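# Turn on the shaker holding four jars

## Task

Four jars already sit on the shaker; switch the shaker on (its timer is already set to 20 seconds).

## Robot and tools

Robot: two arms, left_arm and right_arm, each with six joints and a two-finger gripper. Bases in the scene frame: left_arm at (-0.043, +0.325, 0) m, quat_wxyz (+1.000, 0, 0, -0.030); right_arm at (+0.039, -0.238, 0) m, quat_wxyz (+1.000, 0, 0, -0.007).

Scene frame: origin at table-top height, halfway between the nominal bases; +x points out over the table, +z up, left_arm lies toward +y. Arm names do not match image left/right. Reported gripper positions (metres) and quat_wxyz are in this frame and may be a few cm off, worse at long reach. The gripper's fingers point along its +z axis and open/close along its y axis; end_effector_position is the point between the pads, about 1 cm behind the tips.

Row layout (used by execute_actions and move): one flat list of 14 numbers covering both arms, even if only one moves. First left_arm: shoulder, elbow, waist, wrist pitch, wrist yaw, wrist roll, opening; then the same seven for right_arm. Joint values are absolute target angles in radians, in the same convention as the Joint positions line, not offsets. The elbow is sign-reversed on both arms, in commands, results and refusals alike. Stated ranges (own-arm signs): waist -2.618 to 3.054, shoulder 0.000 to 3.142, elbow 0.000 to 3.142 (so -3.142 to 0.000 in your numbers), wrist pitch -1.571 to 1.571, wrist yaw -1.571 to 1.571, wrist roll -2.094 to 2.094. Real limits may differ by up to 0.059 rad; a target beyond a stated end by more than that, and beyond the current angle, is refused; a target past a real end is clipped and reported as "joint sent to its limit". Opening is absolute on a -1 (closed) to +1 (fully open) scale.

Tools:
- execute_actions(actions, cameras): actions is a list of actions; each action is a list of up to 15 rows, one per 1/30 s step; a short action repeats its final row for the remaining steps. An empty actions list returns the state plus all camera images. cameras: list of names, ["all"], [] or null.
- move(target, speed, blend, opening_speed, grip_force, blocking, cameras): target is one 14-number row or a list of up to 15 rows (absolute joint angles plus openings), all sharing a 10 s budget. Joints interpolate together, so the hand traces a curve; there is no collision avoidance. speed: rad/s for the joint with the longest travel, 0.01 to 12.57, default 0.5; one number or one per target. blend: rad, corner rounding for intermediate targets; 0 means stop at each. opening_speed: rate of change of commanded opening per second, at least 0.2. grip_force: newtons per finger pad, 10 to 50, one value or one per arm; it persists; lower values close slowly. blocking=false returns after about 0.5 s while motion continues; a new move replaces the old one. The result ends with a "move:" line: done, off_target (resting more than 0.035 rad from target), moving, held or fault, possibly naming arms, plus limits=held if steps were withheld.
- wait(seconds): 0 to 10 s; arms hold their last command; returns early if a running move ends.
- stop(): brakes the running move; braking needs room.
- zoom_image(camera, region): camera one of cam_high, cam_low, cam_over, cam_left_wrist, cam_right_wrist; region [x0, y0, x1, y1] pixels from top-left, at most 504 by 504, of the newest image from that camera. All cameras are 672x504.
- finished_scene(scene): integer number of the current scene; irreversible. Call only when the shaker is on and will stay on without the robot.

Result lines: Joint positions and Joint velocities list each arm in the row order (rad, rad/s), then finger-pad gap (m; 0.094 when fully open). "within noise" means the arm is still. Joint targets shows what joints are driven toward now; resend it to hold an arm still. Tool commands shows current gripper commands; otherwise the last sent value stands, so resend the present opening to leave a gripper alone (0 is a real command). grip_measured is opening on the command scale, reading slightly wide when empty. grip_effort_nm is gripper motor effort (negative closing), not pad force. Joint torques follow Joint positions order without the gripper; they include gravity and have offsets; entries 1 to 3 wrap at ±28 N m. "joint command not followed" means the clearance check altered that arm's targets. MOTOR HOT appears at 75 °C; at 90 °C an OVER-TEMPERATURE FAULT folds that arm and disables it.

Motion limits: each step, targets stay within 0.339 rad of the measured angle for waist, shoulder, elbow and 2.2 rad for wrist joints; targets moving the gripper over 200 mm are scaled back. Friction and weight can leave joints short; small turns may not happen. The scene keeps running while you think; a running move continues.

Avoid: striking the shaker, table or jars hard; pressing on switches with excess force or speed (approach slowly, small overshoot past contact); knocking jars off the shaker or anything off the table; contact or squeezing between the two arms; letting the wrist-camera cable touch things; holding arms stretched or pushing into unreachable poses, which heats motors. Loose objects may occasionally get nudged by outside forces.

Each tool is called after "Call:" by a JSON object that holds its "method" and its "body", one argument or row to a line.

## Session

Call:
{"method": "execute_actions", "body": {
  "actions": []
}}

Scene clock: 0.00 s.
left_arm: end_effector_position=(+0.2549, +0.2990, +0.1664) grip_measured=+1.000 grip_effort_nm=n/a end_effector_quat_wxyz=(+0.456, -0.262, +0.835, -0.163) | right_arm: end_effector_position=(+0.2540, -0.0428, +0.2162) grip_measured=+1.000 grip_effort_nm=n/a end_effector_quat_wxyz=(+0.535, -0.119, +0.792, +0.269)
Joint names: [shoulder, elbow, waist, wrist pitch, wrist yaw, wrist roll]
Joint positions: left_arm=[0.806 -0.543 -0.075 -0.298 -0.079 -0.698 0.094] | right_arm=[0.614 -0.46 0.916 -0.145 0.276 0.401 0.094]
Joint velocities: within noise
Joint torques (N m): no reading
Heat: left arm: 27 °C; right arm: 34 °C.
Joint targets: left_arm=[0.804 -0.554 -0.075 -0.295 -0.080 -0.697] | right_arm=[0.614 -0.467 0.916 -0.150 0.276 0.401]
Tool commands: left_gripper/opening=+1.0 right_gripper/opening=+1.0

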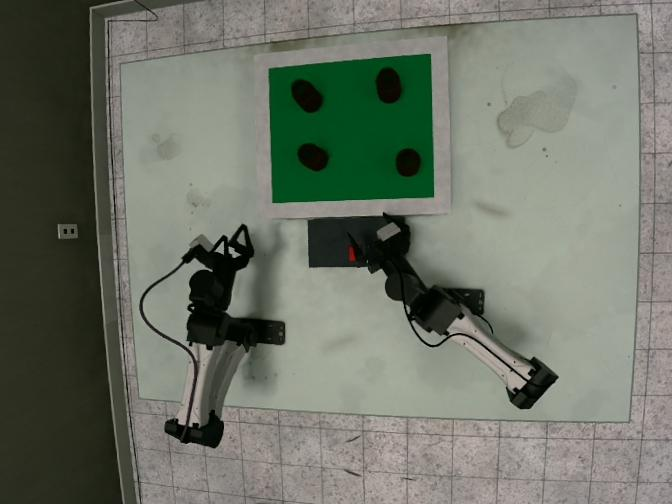

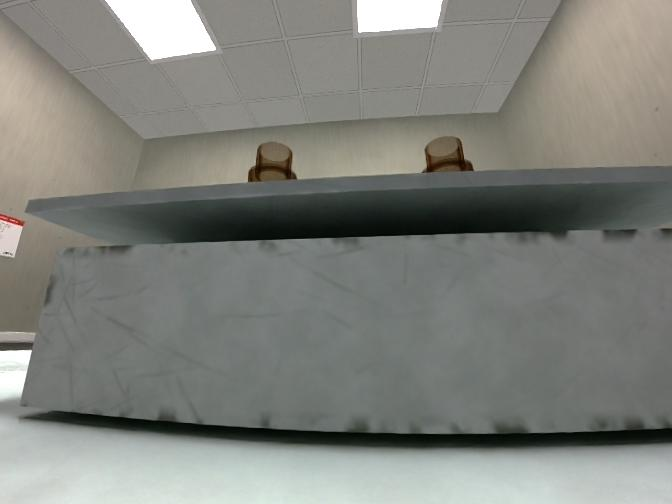

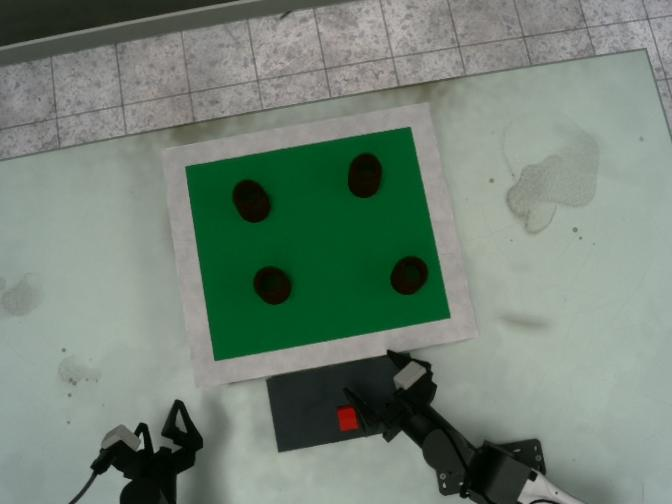

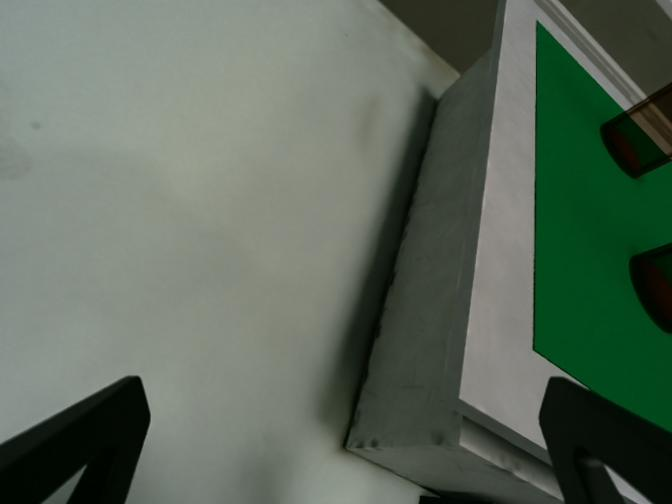

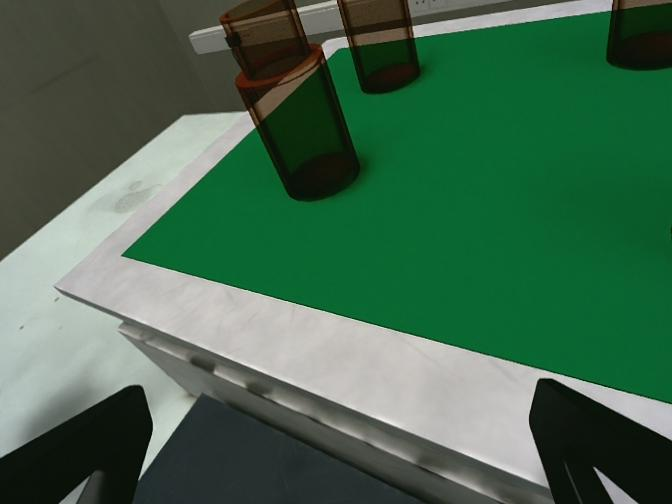

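Call:
{"method": "zoom_image", "body": {
  "camera": "cam_over",
  "region": [250, 330, 450, 480]
}}

Call:
{"method": "zoom_image", "body": {
  "camera": "cam_high",
  "region": [240, 40, 480, 280]
}}

Call:
{"method": "zoom_image", "body": {
  "camera": "cam_low",
  "region": [200, 100, 520, 260]
}}

Scaled by 2.520.

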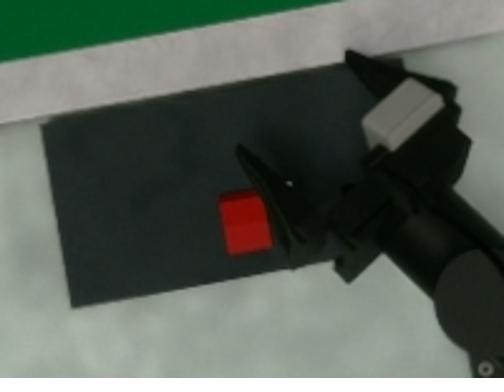

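Scaled by 2.100.

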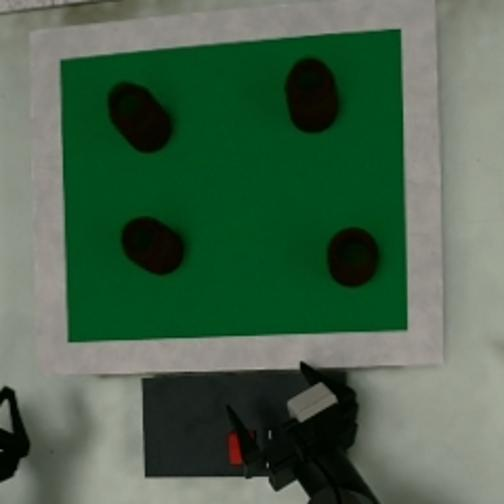

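Scaled by 1.575.

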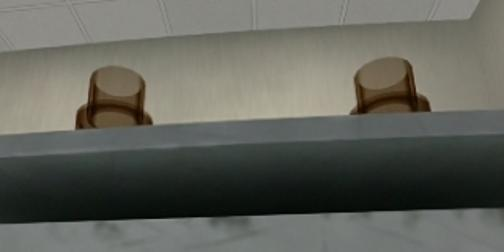

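Call:
{"method": "move", "body": {
  "target": [0.804, -0.554, -0.075, -0.295, -0.080, -0.697, 1.0, 0.857, -1.146, 1.144, -1.289, 0.0, 0.0, 1.0],
  "speed": 0.8,
  "cameras": ["all"]
}}

Scene clock: 32.40 s.
left_arm: end_effector_position=(+0.2549, +0.2990, +0.1664) grip_measured=+1.000 grip_effort_nm=0.00 end_effector_quat_wxyz=(+0.456, -0.262, +0.835, -0.163) | right_arm: end_effector_position=(+0.1279, -0.0596, +0.2258) grip_measured=+1.000 grip_effort_nm=0.01 end_effector_quat_wxyz=(+0.241, -0.506, +0.816, +0.143)
Joint names: [shoulder, elbow, waist, wrist pitch, wrist yaw, wrist roll]
Joint positions: left_arm=[0.806 -0.543 -0.075 -0.298 -0.079 -0.698 0.094] | right_arm=[0.85 -1.12 1.139 -1.273 0.018 0.009 0.094]
Joint torques (N m): left_arm=[-1.55 -10.06 -0.17 2.02 -0.06 0.05] | right_arm=[0.47 -9.98 0.58 1.52 -0.18 -0.17]
Heat: left arm: 34 °C; right arm: 41 °C.
Joint targets: left_arm=[0.804 -0.554 -0.075 -0.295 -0.080 -0.697] | right_arm=[0.857 -1.146 1.144 -1.289 0.000 0.000]
move: done

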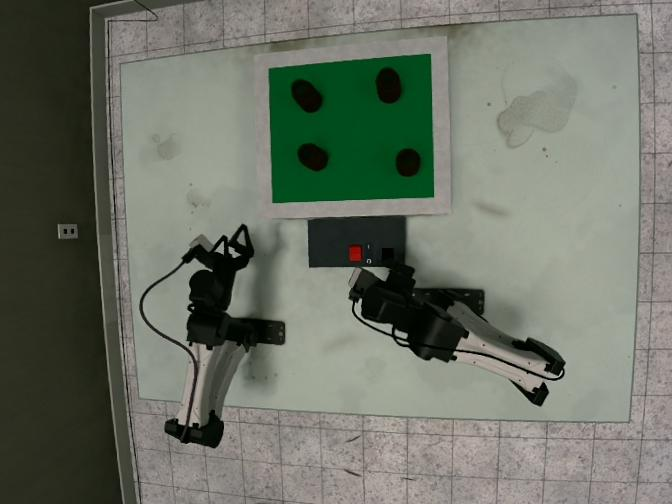

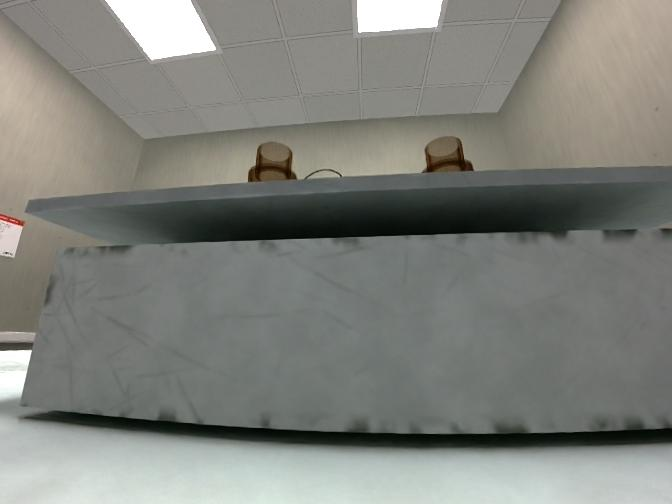

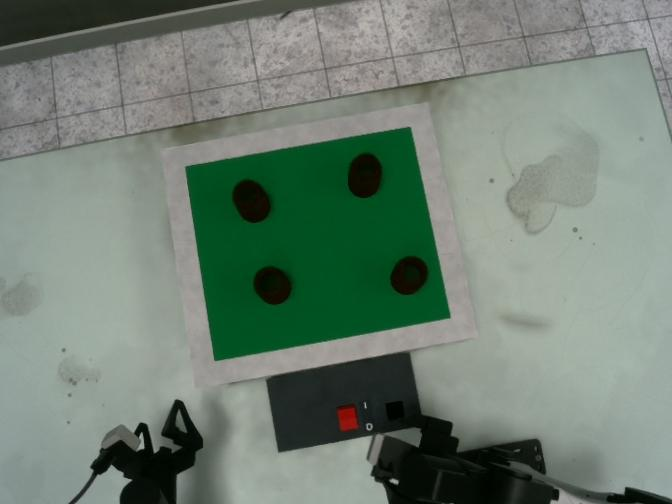

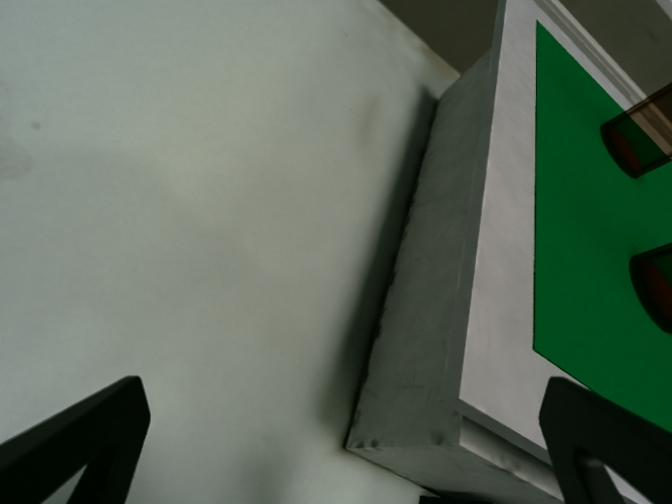

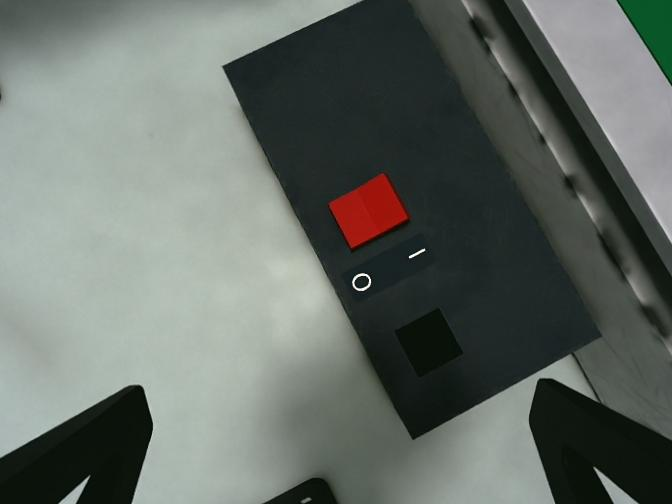

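Call:
{"method": "move", "body": {
  "target": [0.804, -0.554, -0.075, -0.295, -0.080, -0.697, 1.0, 1.617, -1.498, 1.126, -1.381, 0.0, 0.0, -0.95],
  "speed": 0.8,
  "opening_speed": 1.5,
  "cameras": ["cam_high","cam_over","cam_right_wrist","cam_left_wrist"]
}}

Scene clock: 52.77 s.
left_arm: end_effector_position=(+0.2549, +0.2990, +0.1664) grip_measured=+1.000 grip_effort_nm=0.00 end_effector_quat_wxyz=(+0.456, -0.262, +0.835, -0.163) | right_arm: end_effector_position=(+0.1719, +0.0280, +0.1555) grip_measured=-0.948 grip_effort_nm=-0.10 end_effector_quat_wxyz=(+0.032, -0.527, +0.849, +0.010)
Joint names: [shoulder, elbow, waist, wrist pitch, wrist yaw, wrist roll]
Joint positions: left_arm=[0.806 -0.543 -0.075 -0.298 -0.079 -0.698 0.094] | right_arm=[1.609 -1.471 1.131 -1.367 0.017 0.008 0.002]
Joint torques (N m): left_arm=[-1.52 -10.06 -0.23 2.02 -0.05 0.05] | right_arm=[-6 -9.94 -0.47 0.4 -0.15 -0.15]
Heat: left arm: 36 °C; right arm: 38 °C.
Joint targets: left_arm=[0.804 -0.554 -0.075 -0.295 -0.080 -0.697] | right_arm=[1.617 -1.498 1.126 -1.381 0.000 0.000]
move: done
Images, in order (width x height): cam_high 672x504, cam_over 672x504, cam_left_wrist 672x504, cam_right_wrist 672x504.

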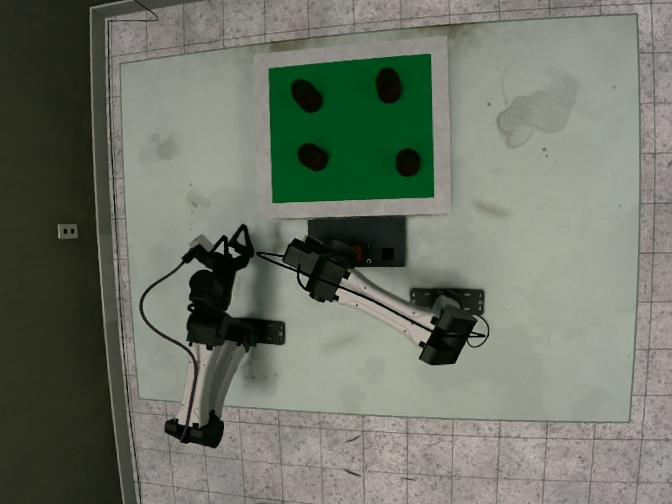

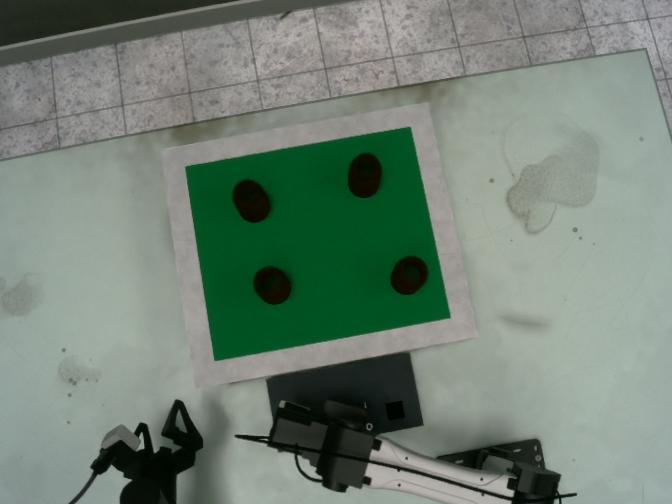

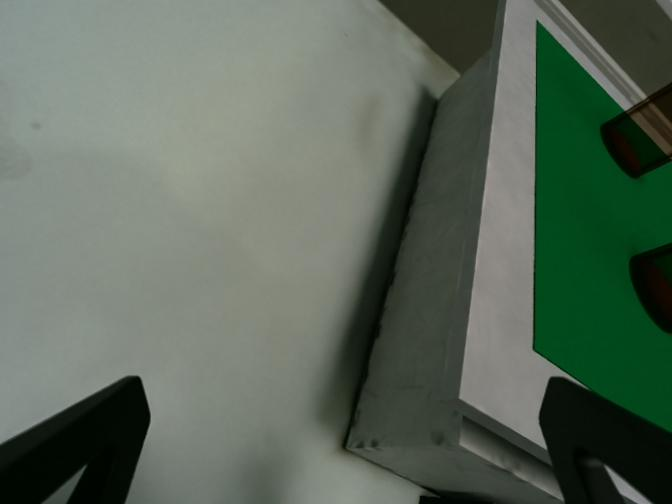

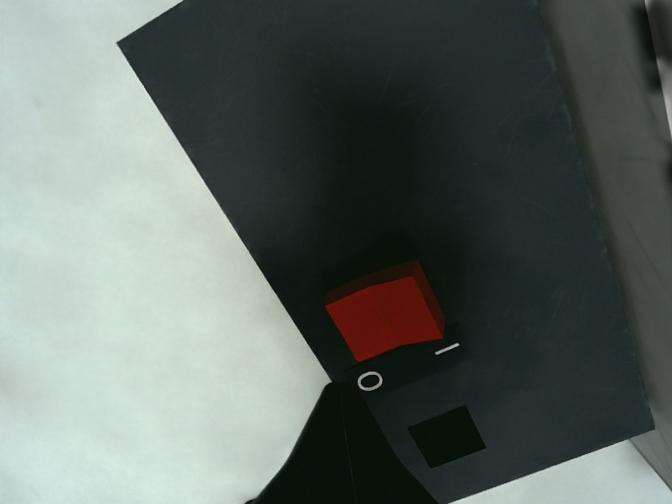

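Call:
{"method": "move", "body": {
  "target": [0.804, -0.554, -0.075, -0.295, -0.080, -0.697, 1.0, 1.527, -1.255, 1.02, -1.225, 0.0, 0.0, -0.95],
  "speed": 0.5,
  "cameras": ["cam_high","cam_right_wrist","cam_over"]
}}

Scene clock: 85.63 s.
left_arm: end_effector_position=(+0.2549, +0.2990, +0.1664) grip_measured=+1.000 grip_effort_nm=0.00 end_effector_quat_wxyz=(+0.456, -0.262, +0.835, -0.163) | right_arm: end_effector_position=(+0.1898, -0.0028, +0.1183) grip_measured=-0.948 grip_effort_nm=-0.10 end_effector_quat_wxyz=(+0.024, -0.480, +0.877, +0.005)
Joint names: [shoulder, elbow, waist, wrist pitch, wrist yaw, wrist roll]
Joint positions: left_arm=[0.806 -0.543 -0.075 -0.298 -0.079 -0.698 0.094] | right_arm=[1.555 -1.269 1.024 -1.239 0.015 0.008 0.002]
Joint torques (N m): left_arm=[-1.52 -10.06 -0.2 2.02 -0.05 0.05] | right_arm=[-8.42 -6.09 -0.27 0.7 -0.14 -0.13]
Heat: left arm: 39 °C; right arm: 36 °C.
Joint targets: left_arm=[0.804 -0.554 -0.075 -0.295 -0.080 -0.697] | right_arm=[1.527 -1.255 1.020 -1.225 0.000 0.000]
move: done
Images, in order (width x height): cam_high 672x504, cam_over 672x504, cam_right_wrist 672x504.

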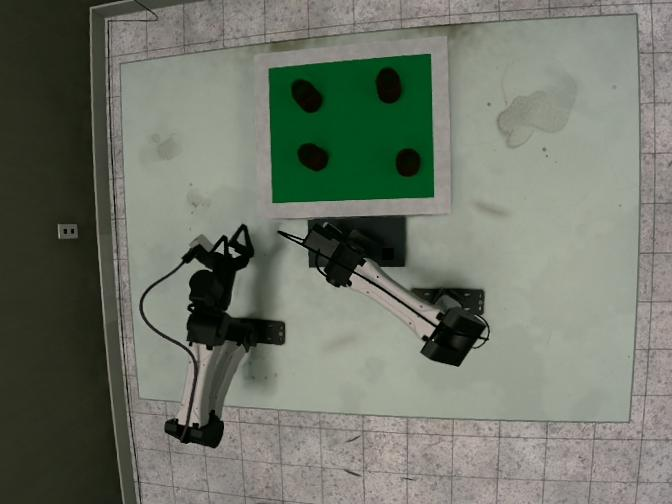

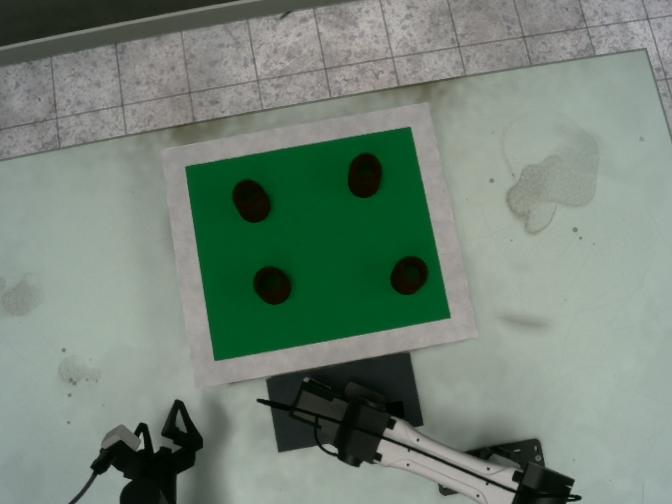

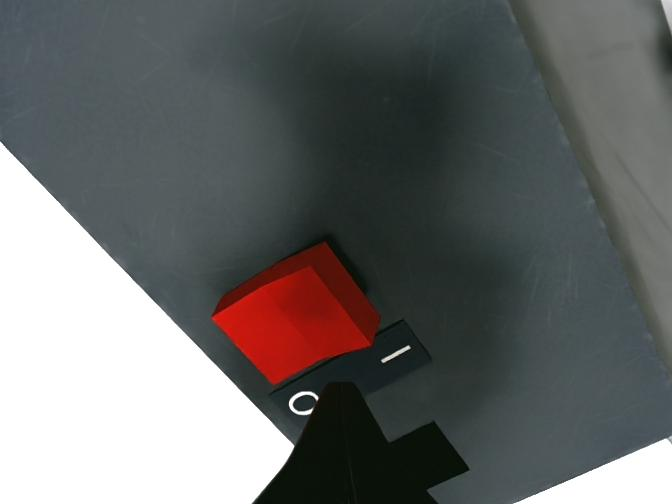

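Call:
{"method": "zoom_image", "body": {
  "camera": "cam_right_wrist",
  "region": [180, 210, 460, 420]
}}

Scaled by 1.800.

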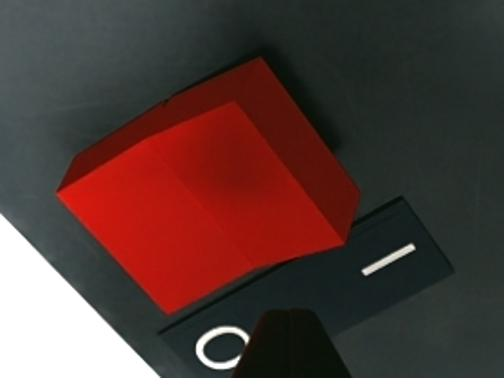

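Call:
{"method": "move", "body": {
  "target": [0.804, -0.554, -0.075, -0.295, -0.080, -0.697, 1.0, 1.535, -1.188, 1.018, -1.155, 0.0, 0.0, -0.95],
  "speed": 0.2,
  "cameras": ["cam_right_wrist"]
}}

Call:
{"method": "zoom_image", "body": {
  "camera": "cam_right_wrist",
  "region": [180, 210, 460, 420]
}}

Scene clock: 100.27 s.
left_arm: end_effector_position=(+0.2549, +0.2990, +0.1664) grip_measured=+1.000 grip_effort_nm=0.00 end_effector_quat_wxyz=(+0.456, -0.262, +0.835, -0.163) | right_arm: end_effector_position=(+0.1895, -0.0034, +0.1018) grip_measured=-0.948 grip_effort_nm=-0.11 end_effector_quat_wxyz=(+0.026, -0.480, +0.877, +0.006)
Joint names: [shoulder, elbow, waist, wrist pitch, wrist yaw, wrist roll]
Joint positions: left_arm=[0.806 -0.543 -0.075 -0.298 -0.079 -0.698 0.094] | right_arm=[1.553 -1.202 1.024 -1.169 0.015 0.008 0.002]
Joint torques (N m): left_arm=[-1.52 -10.03 -0.2 2.02 -0.06 0.06] | right_arm=[-7.65 -6.02 -0.47 0.68 -0.12 -0.13]
Heat: left arm: 39 °C; right arm: 34 °C.
Joint targets: left_arm=[0.804 -0.554 -0.075 -0.295 -0.080 -0.697] | right_arm=[1.535 -1.188 1.018 -1.155 0.000 0.000]
move: done
Images, in order (width x height): cam_right_wrist 672x504.

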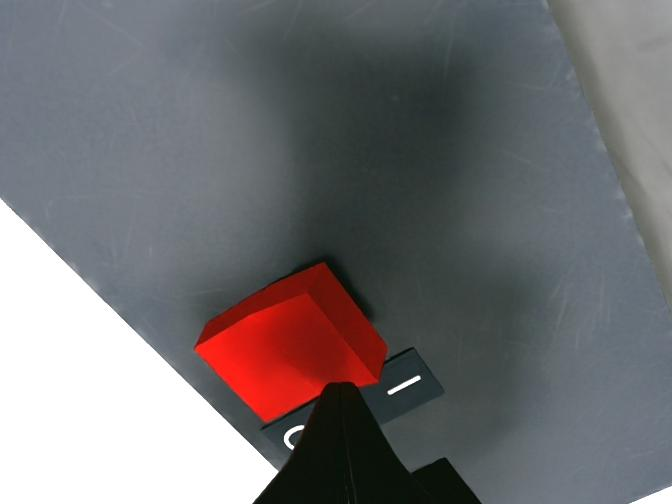

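Scaled by 1.800.

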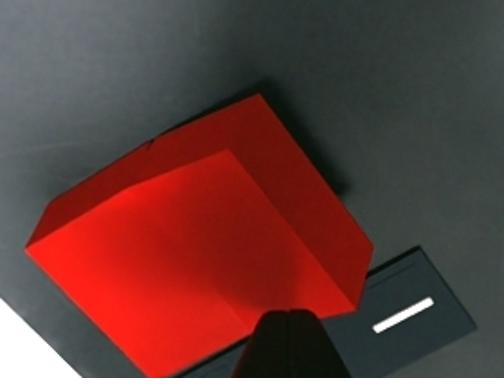

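Call:
{"method": "move", "body": {
  "target": [
    [0.804, -0.554, -0.075, -0.295, -0.080, -0.697, 1.0, 1.546, -1.185, 1.032, -1.141, 0.0, 0.0, -0.95],
    [0.804, -0.554, -0.075, -0.295, -0.080, -0.697, 1.0, 1.553, -1.142, 1.032, -1.091, 0.0, 0.0, -0.95]
  ],
  "speed": [0.2, 0.05],
  "cameras": ["cam_right_wrist"]
}}

Call:
{"method": "zoom_image", "body": {
  "camera": "cam_right_wrist",
  "region": [180, 250, 460, 460]
}}

Scene clock: 124.37 s.
left_arm: end_effector_position=(+0.2549, +0.2990, +0.1664) grip_measured=+1.000 grip_effort_nm=0.00 end_effector_quat_wxyz=(+0.456, -0.262, +0.835, -0.163) | right_arm: end_effector_position=(+0.1910, +0.0001, +0.0933) grip_measured=-0.948 grip_effort_nm=-0.10 end_effector_quat_wxyz=(+0.034, -0.481, +0.876, +0.011)
Joint names: [shoulder, elbow, waist, wrist pitch, wrist yaw, wrist roll]
Joint positions: left_arm=[0.806 -0.543 -0.075 -0.298 -0.079 -0.698 0.094] | right_arm=[1.553 -1.167 1.026 -1.114 0.015 0.008 0.002]
Joint torques (N m): left_arm=[-1.52 -10.04 -0.2 2.02 -0.06 0.05] | right_arm=[-6.16 -5.2 0.61 0.8 -0.13 -0.16]
Heat: left arm: 40 °C; right arm: 33 °C.
Joint targets: left_arm=[0.804 -0.554 -0.075 -0.295 -0.080 -0.697] | right_arm=[1.553 -1.142 1.032 -1.091 0.000 0.000]
move: done
Images, in order (width x height): cam_right_wrist 672x504.

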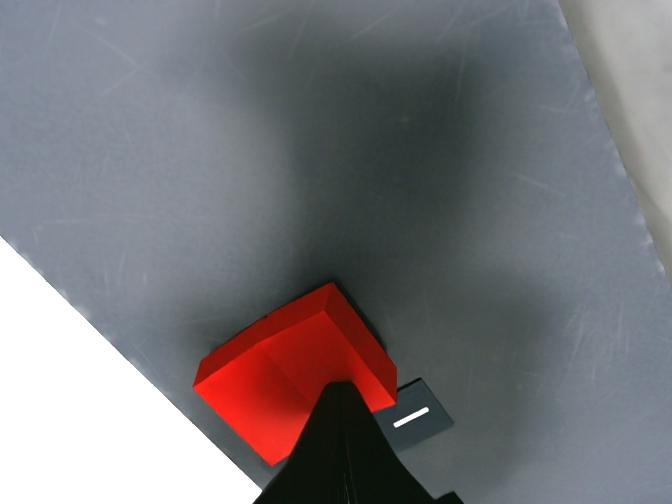

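Scaled by 1.800.

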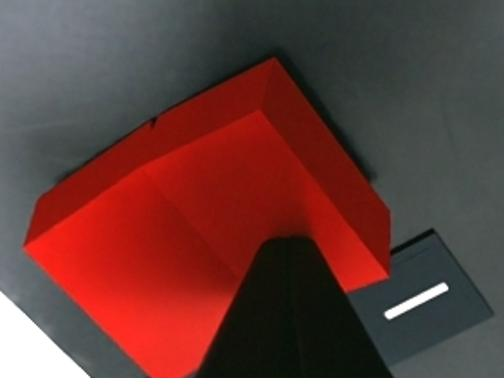

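Call:
{"method": "move", "body": {
  "target": [0.804, -0.554, -0.075, -0.295, -0.080, -0.697, 1.0, 1.559, -1.105, 1.032, -1.048, 0.0, 0.0, -0.95],
  "speed": 0.06,
  "cameras": ["cam_right_wrist","cam_over"]
}}

Scene clock: 131.40 s.
left_arm: end_effector_position=(+0.2549, +0.2990, +0.1664) grip_measured=+1.000 grip_effort_nm=0.00 end_effector_quat_wxyz=(+0.456, -0.262, +0.835, -0.163) | right_arm: end_effector_position=(+0.1921, +0.0008, +0.0913) grip_measured=-0.948 grip_effort_nm=-0.10 end_effector_quat_wxyz=(+0.044, -0.481, +0.876, +0.014)
Joint names: [shoulder, elbow, waist, wrist pitch, wrist yaw, wrist roll]
Joint positions: left_arm=[0.806 -0.543 -0.075 -0.298 -0.079 -0.698 0.094] | right_arm=[1.541 -1.145 1.026 -1.085 0.019 0.008 0.002]
Joint torques (N m): left_arm=[-1.55 -10.02 -0.21 2.02 -0.05 0.05] | right_arm=[-4.53 -3.64 0.54 1.05 -0.16 -0.14]
Heat: left arm: 41 °C; right arm: 33 °C.
Joint targets: left_arm=[0.804 -0.554 -0.075 -0.295 -0.080 -0.697] | right_arm=[1.559 -1.105 1.032 -1.048 0.000 0.000]
move: off_target (right_arm); right_arm: the elbow is farthest, 0.040 rad from its target
Images, in order (width x height): cam_over 672x504, cam_right_wrist 672x504.

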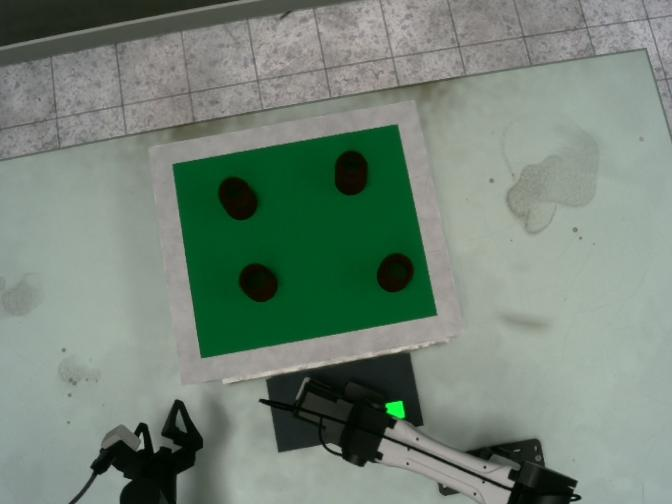

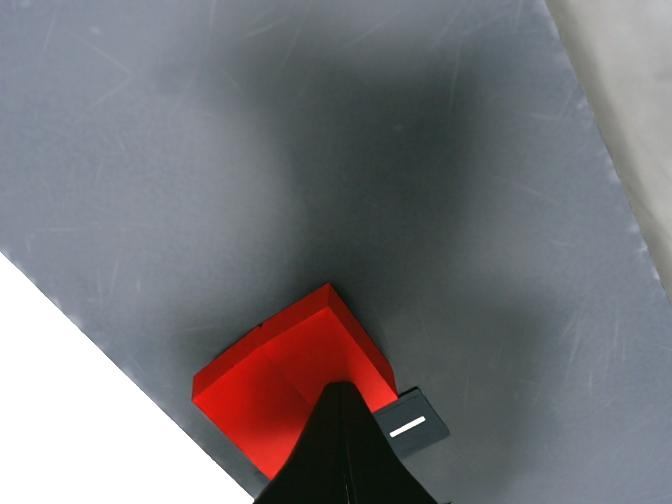

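Call:
{"method": "move", "body": {
  "target": [
    [0.804, -0.554, -0.075, -0.295, -0.080, -0.697, 1.0, 1.535, -1.188, 1.032, -1.155, 0.0, 0.0, -0.95],
    [0.804, -0.554, -0.075, -0.295, -0.080, -0.697, 1.0, 1.4, -1.35, 1.06, -1.3, 0.0, 0.0, -0.95]
  ],
  "speed": [0.3, 0.5],
  "blend": [0.03, 0],
  "cameras": ["cam_over","cam_high","cam_right_wrist"]
}}

Scene clock: 135.67 s.
left_arm: end_effector_position=(+0.2549, +0.2990, +0.1664) grip_measured=+1.000 grip_effort_nm=0.00 end_effector_quat_wxyz=(+0.456, -0.262, +0.835, -0.163) | right_arm: end_effector_position=(+0.1817, +0.0004, +0.1753) grip_measured=-0.948 grip_effort_nm=-0.10 end_effector_quat_wxyz=(+0.098, -0.491, +0.864, +0.048)
Joint names: [shoulder, elbow, waist, wrist pitch, wrist yaw, wrist roll]
Joint positions: left_arm=[0.806 -0.543 -0.075 -0.298 -0.079 -0.698 0.094] | right_arm=[1.401 -1.335 1.056 -1.286 0.016 0.008 0.002]
Joint torques (N m): left_arm=[-1.52 -10.03 -0.18 2.02 -0.05 0.05] | right_arm=[-5.07 -9.03 0.51 0.75 -0.13 -0.14]
Heat: left arm: 41 °C; right arm: 33 °C.
Joint targets: left_arm=[0.804 -0.554 -0.075 -0.295 -0.080 -0.697] | right_arm=[1.400 -1.350 1.060 -1.300 0.000 0.000]
move: done
Images, in order (width x height): cam_high 672x504, cam_over 672x504, cam_right_wrist 672x504.

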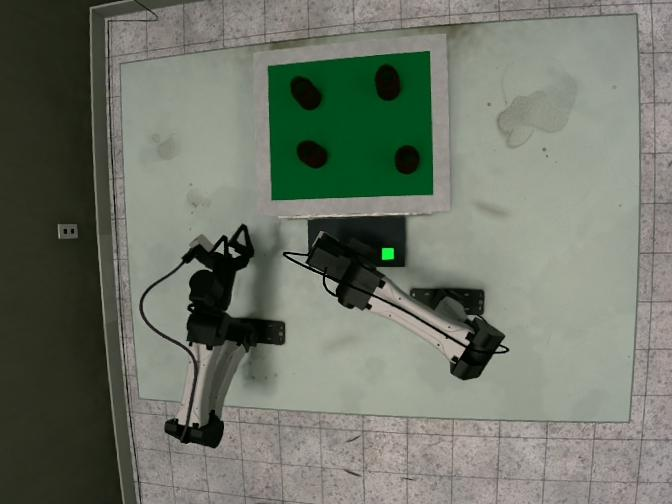

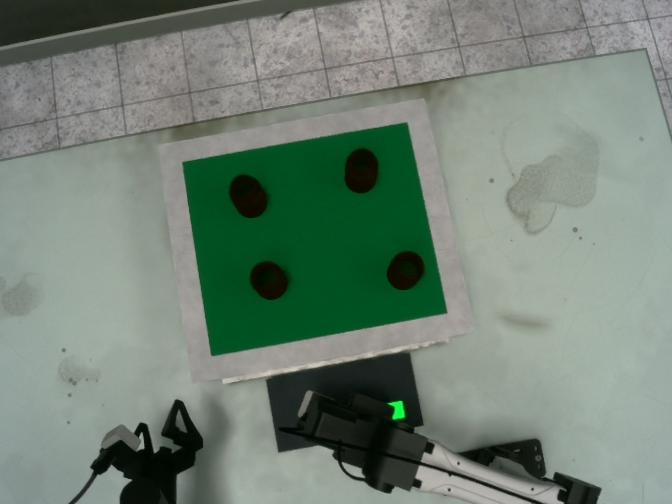

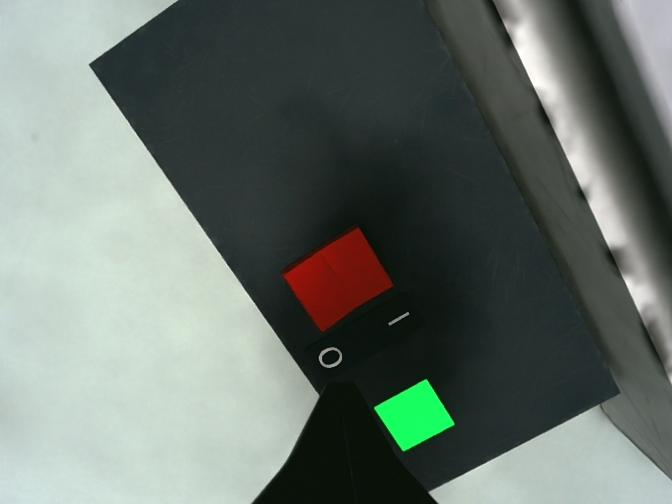

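Call:
{"method": "wait", "body": {
  "seconds": 4,
  "cameras": ["cam_high","cam_over"]
}}

Scene clock: 142.93 s.
left_arm: end_effector_position=(+0.2549, +0.2990, +0.1664) grip_measured=+1.000 grip_effort_nm=0.00 end_effector_quat_wxyz=(+0.456, -0.262, +0.835, -0.163) | right_arm: end_effector_position=(+0.1817, +0.0003, +0.1753) grip_measured=-0.948 grip_effort_nm=-0.10 end_effector_quat_wxyz=(+0.098, -0.491, +0.864, +0.048)
Joint names: [shoulder, elbow, waist, wrist pitch, wrist yaw, wrist roll]
Joint positions: left_arm=[0.806 -0.543 -0.075 -0.298 -0.079 -0.698 0.094] | right_arm=[1.401 -1.335 1.056 -1.286 0.016 0.008 0.002]
Joint torques (N m): left_arm=[-1.52 -10.06 -0.21 2.01 -0.06 0.05] | right_arm=[-5.05 -9.02 0.44 0.74 -0.14 -0.13]
Heat: left arm: 41 °C; right arm: 33 °C.
Joint targets: left_arm=[0.804 -0.554 -0.075 -0.295 -0.080 -0.697] | right_arm=[1.400 -1.350 1.060 -1.300 0.000 0.000]
Tool commands: left_gripper/opening=+1.0 right_gripper/opening=-0.95
wait: 4.00 s; at rest from the start
Images, in order (width x height): cam_high 672x504, cam_over 672x504.

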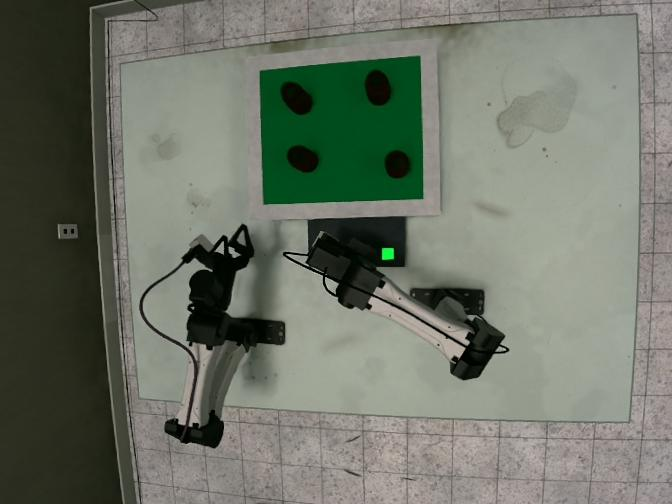

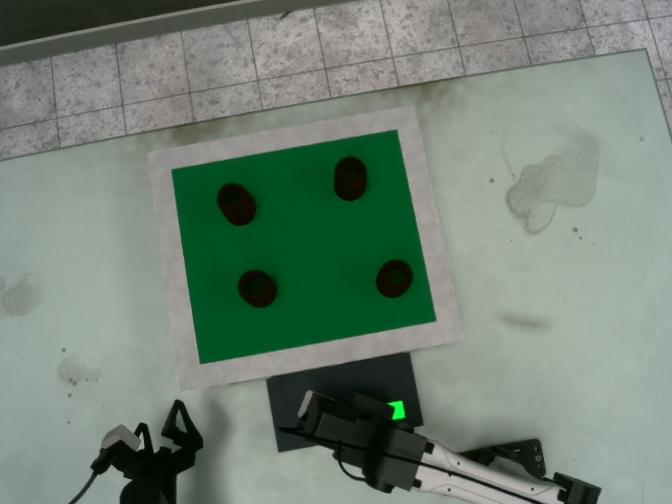

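Call:
{"method": "wait", "body": {
  "seconds": 6,
  "cameras": ["cam_high","cam_low"]
}}

Call:
{"method": "wait", "body": {
  "seconds": 3,
  "cameras": ["cam_high","cam_over","cam_right_wrist"]
}}

Scene clock: 150.83 s.
left_arm: end_effector_position=(+0.2549, +0.2990, +0.1664) grip_measured=+1.000 grip_effort_nm=0.00 end_effector_quat_wxyz=(+0.456, -0.262, +0.835, -0.163) | right_arm: end_effector_position=(+0.1817, +0.0003, +0.1753) grip_measured=-0.948 grip_effort_nm=-0.10 end_effector_quat_wxyz=(+0.098, -0.491, +0.864, +0.048)
Joint names: [shoulder, elbow, waist, wrist pitch, wrist yaw, wrist roll]
Joint positions: left_arm=[0.806 -0.543 -0.075 -0.298 -0.079 -0.698 0.094] | right_arm=[1.401 -1.335 1.056 -1.286 0.016 0.008 0.002]
Joint torques (N m): left_arm=[-1.55 -10.04 -0.18 2.02 -0.05 0.06] | right_arm=[-5.07 -9.05 0.5 0.76 -0.15 -0.14]
Heat: left arm: 41 °C; right arm: 33 °C.
Joint targets: left_arm=[0.804 -0.554 -0.075 -0.295 -0.080 -0.697] | right_arm=[1.400 -1.350 1.060 -1.300 0.000 0.000]
Tool commands: left_gripper/opening=+1.0 right_gripper/opening=-0.95
wait: 6.00 s; at rest from the start
Images, in order (width x height): cam_high 672x504, cam_low 672x504.

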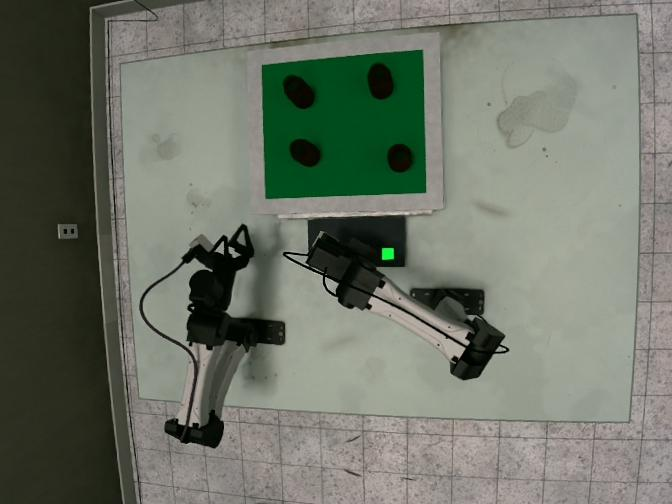

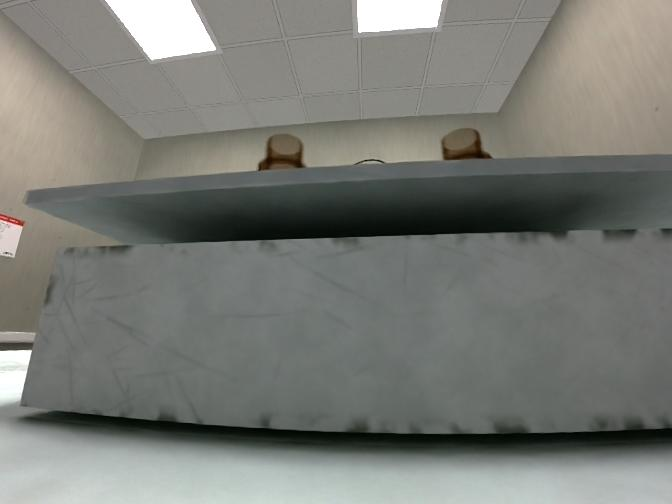

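Scene clock: 153.83 s.
left_arm: end_effector_position=(+0.2549, +0.2990, +0.1664) grip_measured=+1.000 grip_effort_nm=0.00 end_effector_quat_wxyz=(+0.456, -0.262, +0.835, -0.163) | right_arm: end_effector_position=(+0.1817, +0.0003, +0.1753) grip_measured=-0.948 grip_effort_nm=-0.10 end_effector_quat_wxyz=(+0.098, -0.491, +0.864, +0.048)
Joint names: [shoulder, elbow, waist, wrist pitch, wrist yaw, wrist roll]
Joint positions: left_arm=[0.806 -0.543 -0.075 -0.298 -0.079 -0.698 0.094] | right_arm=[1.401 -1.335 1.056 -1.286 0.016 0.008 0.002]
Joint torques (N m): left_arm=[-1.51 -10.04 -0.2 2.02 -0.06 0.04] | right_arm=[-5.11 -9.05 0.49 0.77 -0.13 -0.13]
Heat: left arm: 41 °C; right arm: 33 °C.
Joint targets: left_arm=[0.804 -0.554 -0.075 -0.295 -0.080 -0.697] | right_arm=[1.400 -1.350 1.060 -1.300 0.000 0.000]
Tool commands: left_gripper/opening=+1.0 right_gripper/opening=-0.95
wait: 3.00 s; at rest by 0.17 s
Images, in order (width x height): cam_high 672x504, cam_over 672x504, cam_right_wrist 672x504.

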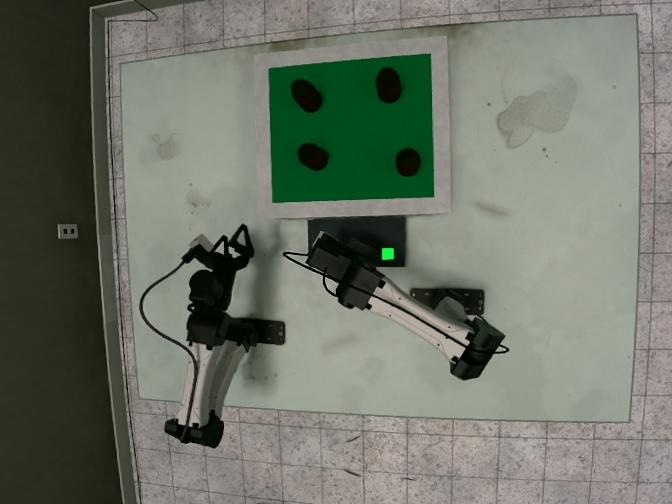

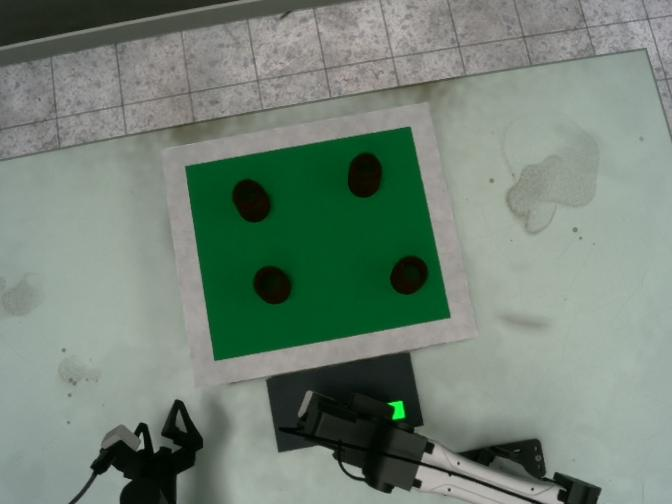

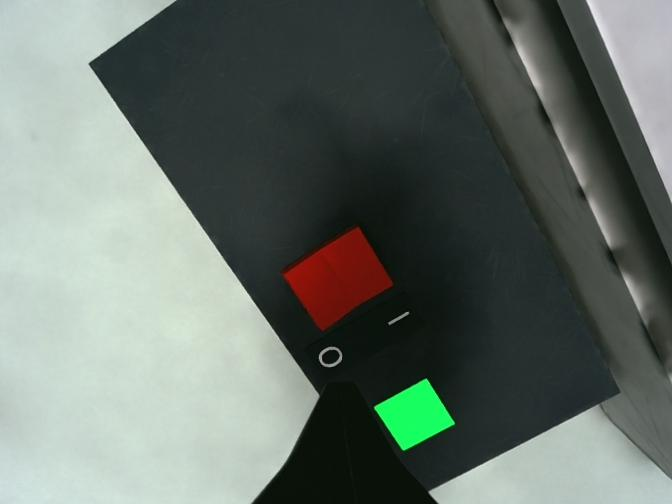

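Call:
{"method": "wait", "body": {
  "seconds": 0.7,
  "cameras": ["cam_high","cam_over"]
}}

Scene clock: 156.07 s.
left_arm: end_effector_position=(+0.2549, +0.2990, +0.1664) grip_measured=+1.000 grip_effort_nm=0.00 end_effector_quat_wxyz=(+0.456, -0.262, +0.835, -0.163) | right_arm: end_effector_position=(+0.1817, +0.0003, +0.1753) grip_measured=-0.948 grip_effort_nm=-0.10 end_effector_quat_wxyz=(+0.098, -0.491, +0.864, +0.048)
Joint names: [shoulder, elbow, waist, wrist pitch, wrist yaw, wrist roll]
Joint positions: left_arm=[0.806 -0.543 -0.075 -0.298 -0.079 -0.698 0.094] | right_arm=[1.401 -1.335 1.056 -1.286 0.016 0.008 0.002]
Joint torques (N m): left_arm=[-1.52 -10.03 -0.18 2.02 -0.06 0.05] | right_arm=[-5.05 -8.99 0.44 0.76 -0.14 -0.14]
Heat: left arm: 41 °C; right arm: 33 °C.
Joint targets: left_arm=[0.804 -0.554 -0.075 -0.295 -0.080 -0.697] | right_arm=[1.400 -1.350 1.060 -1.300 0.000 0.000]
Tool commands: left_gripper/opening=+1.0 right_gripper/opening=-0.95
wait: 0.70 s; at rest from the start
Images, in order (width x height): cam_high 672x504, cam_over 672x504.

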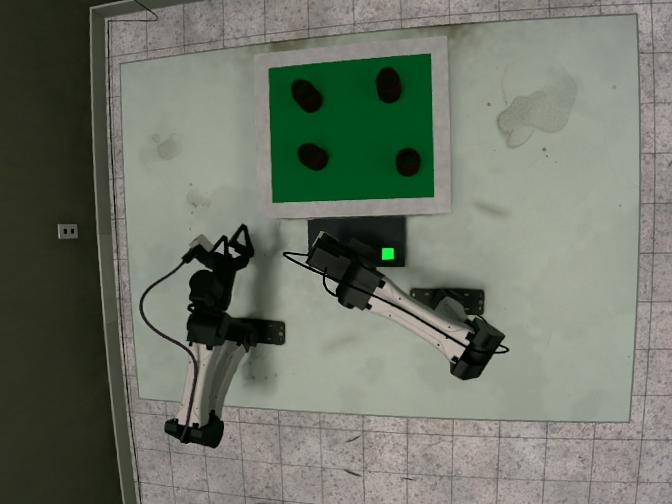

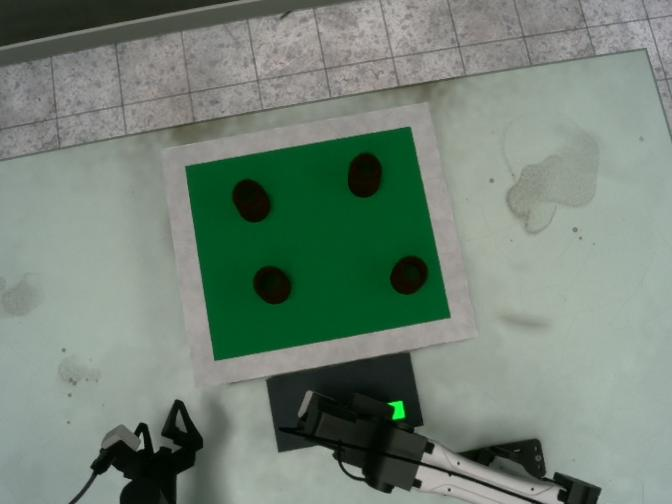

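Stopped after its run, with all four jars still standing in place.

Call:
{"method": "finished_scene", "body": {
  "scene": 1
}}

The scene is finished: the task was done.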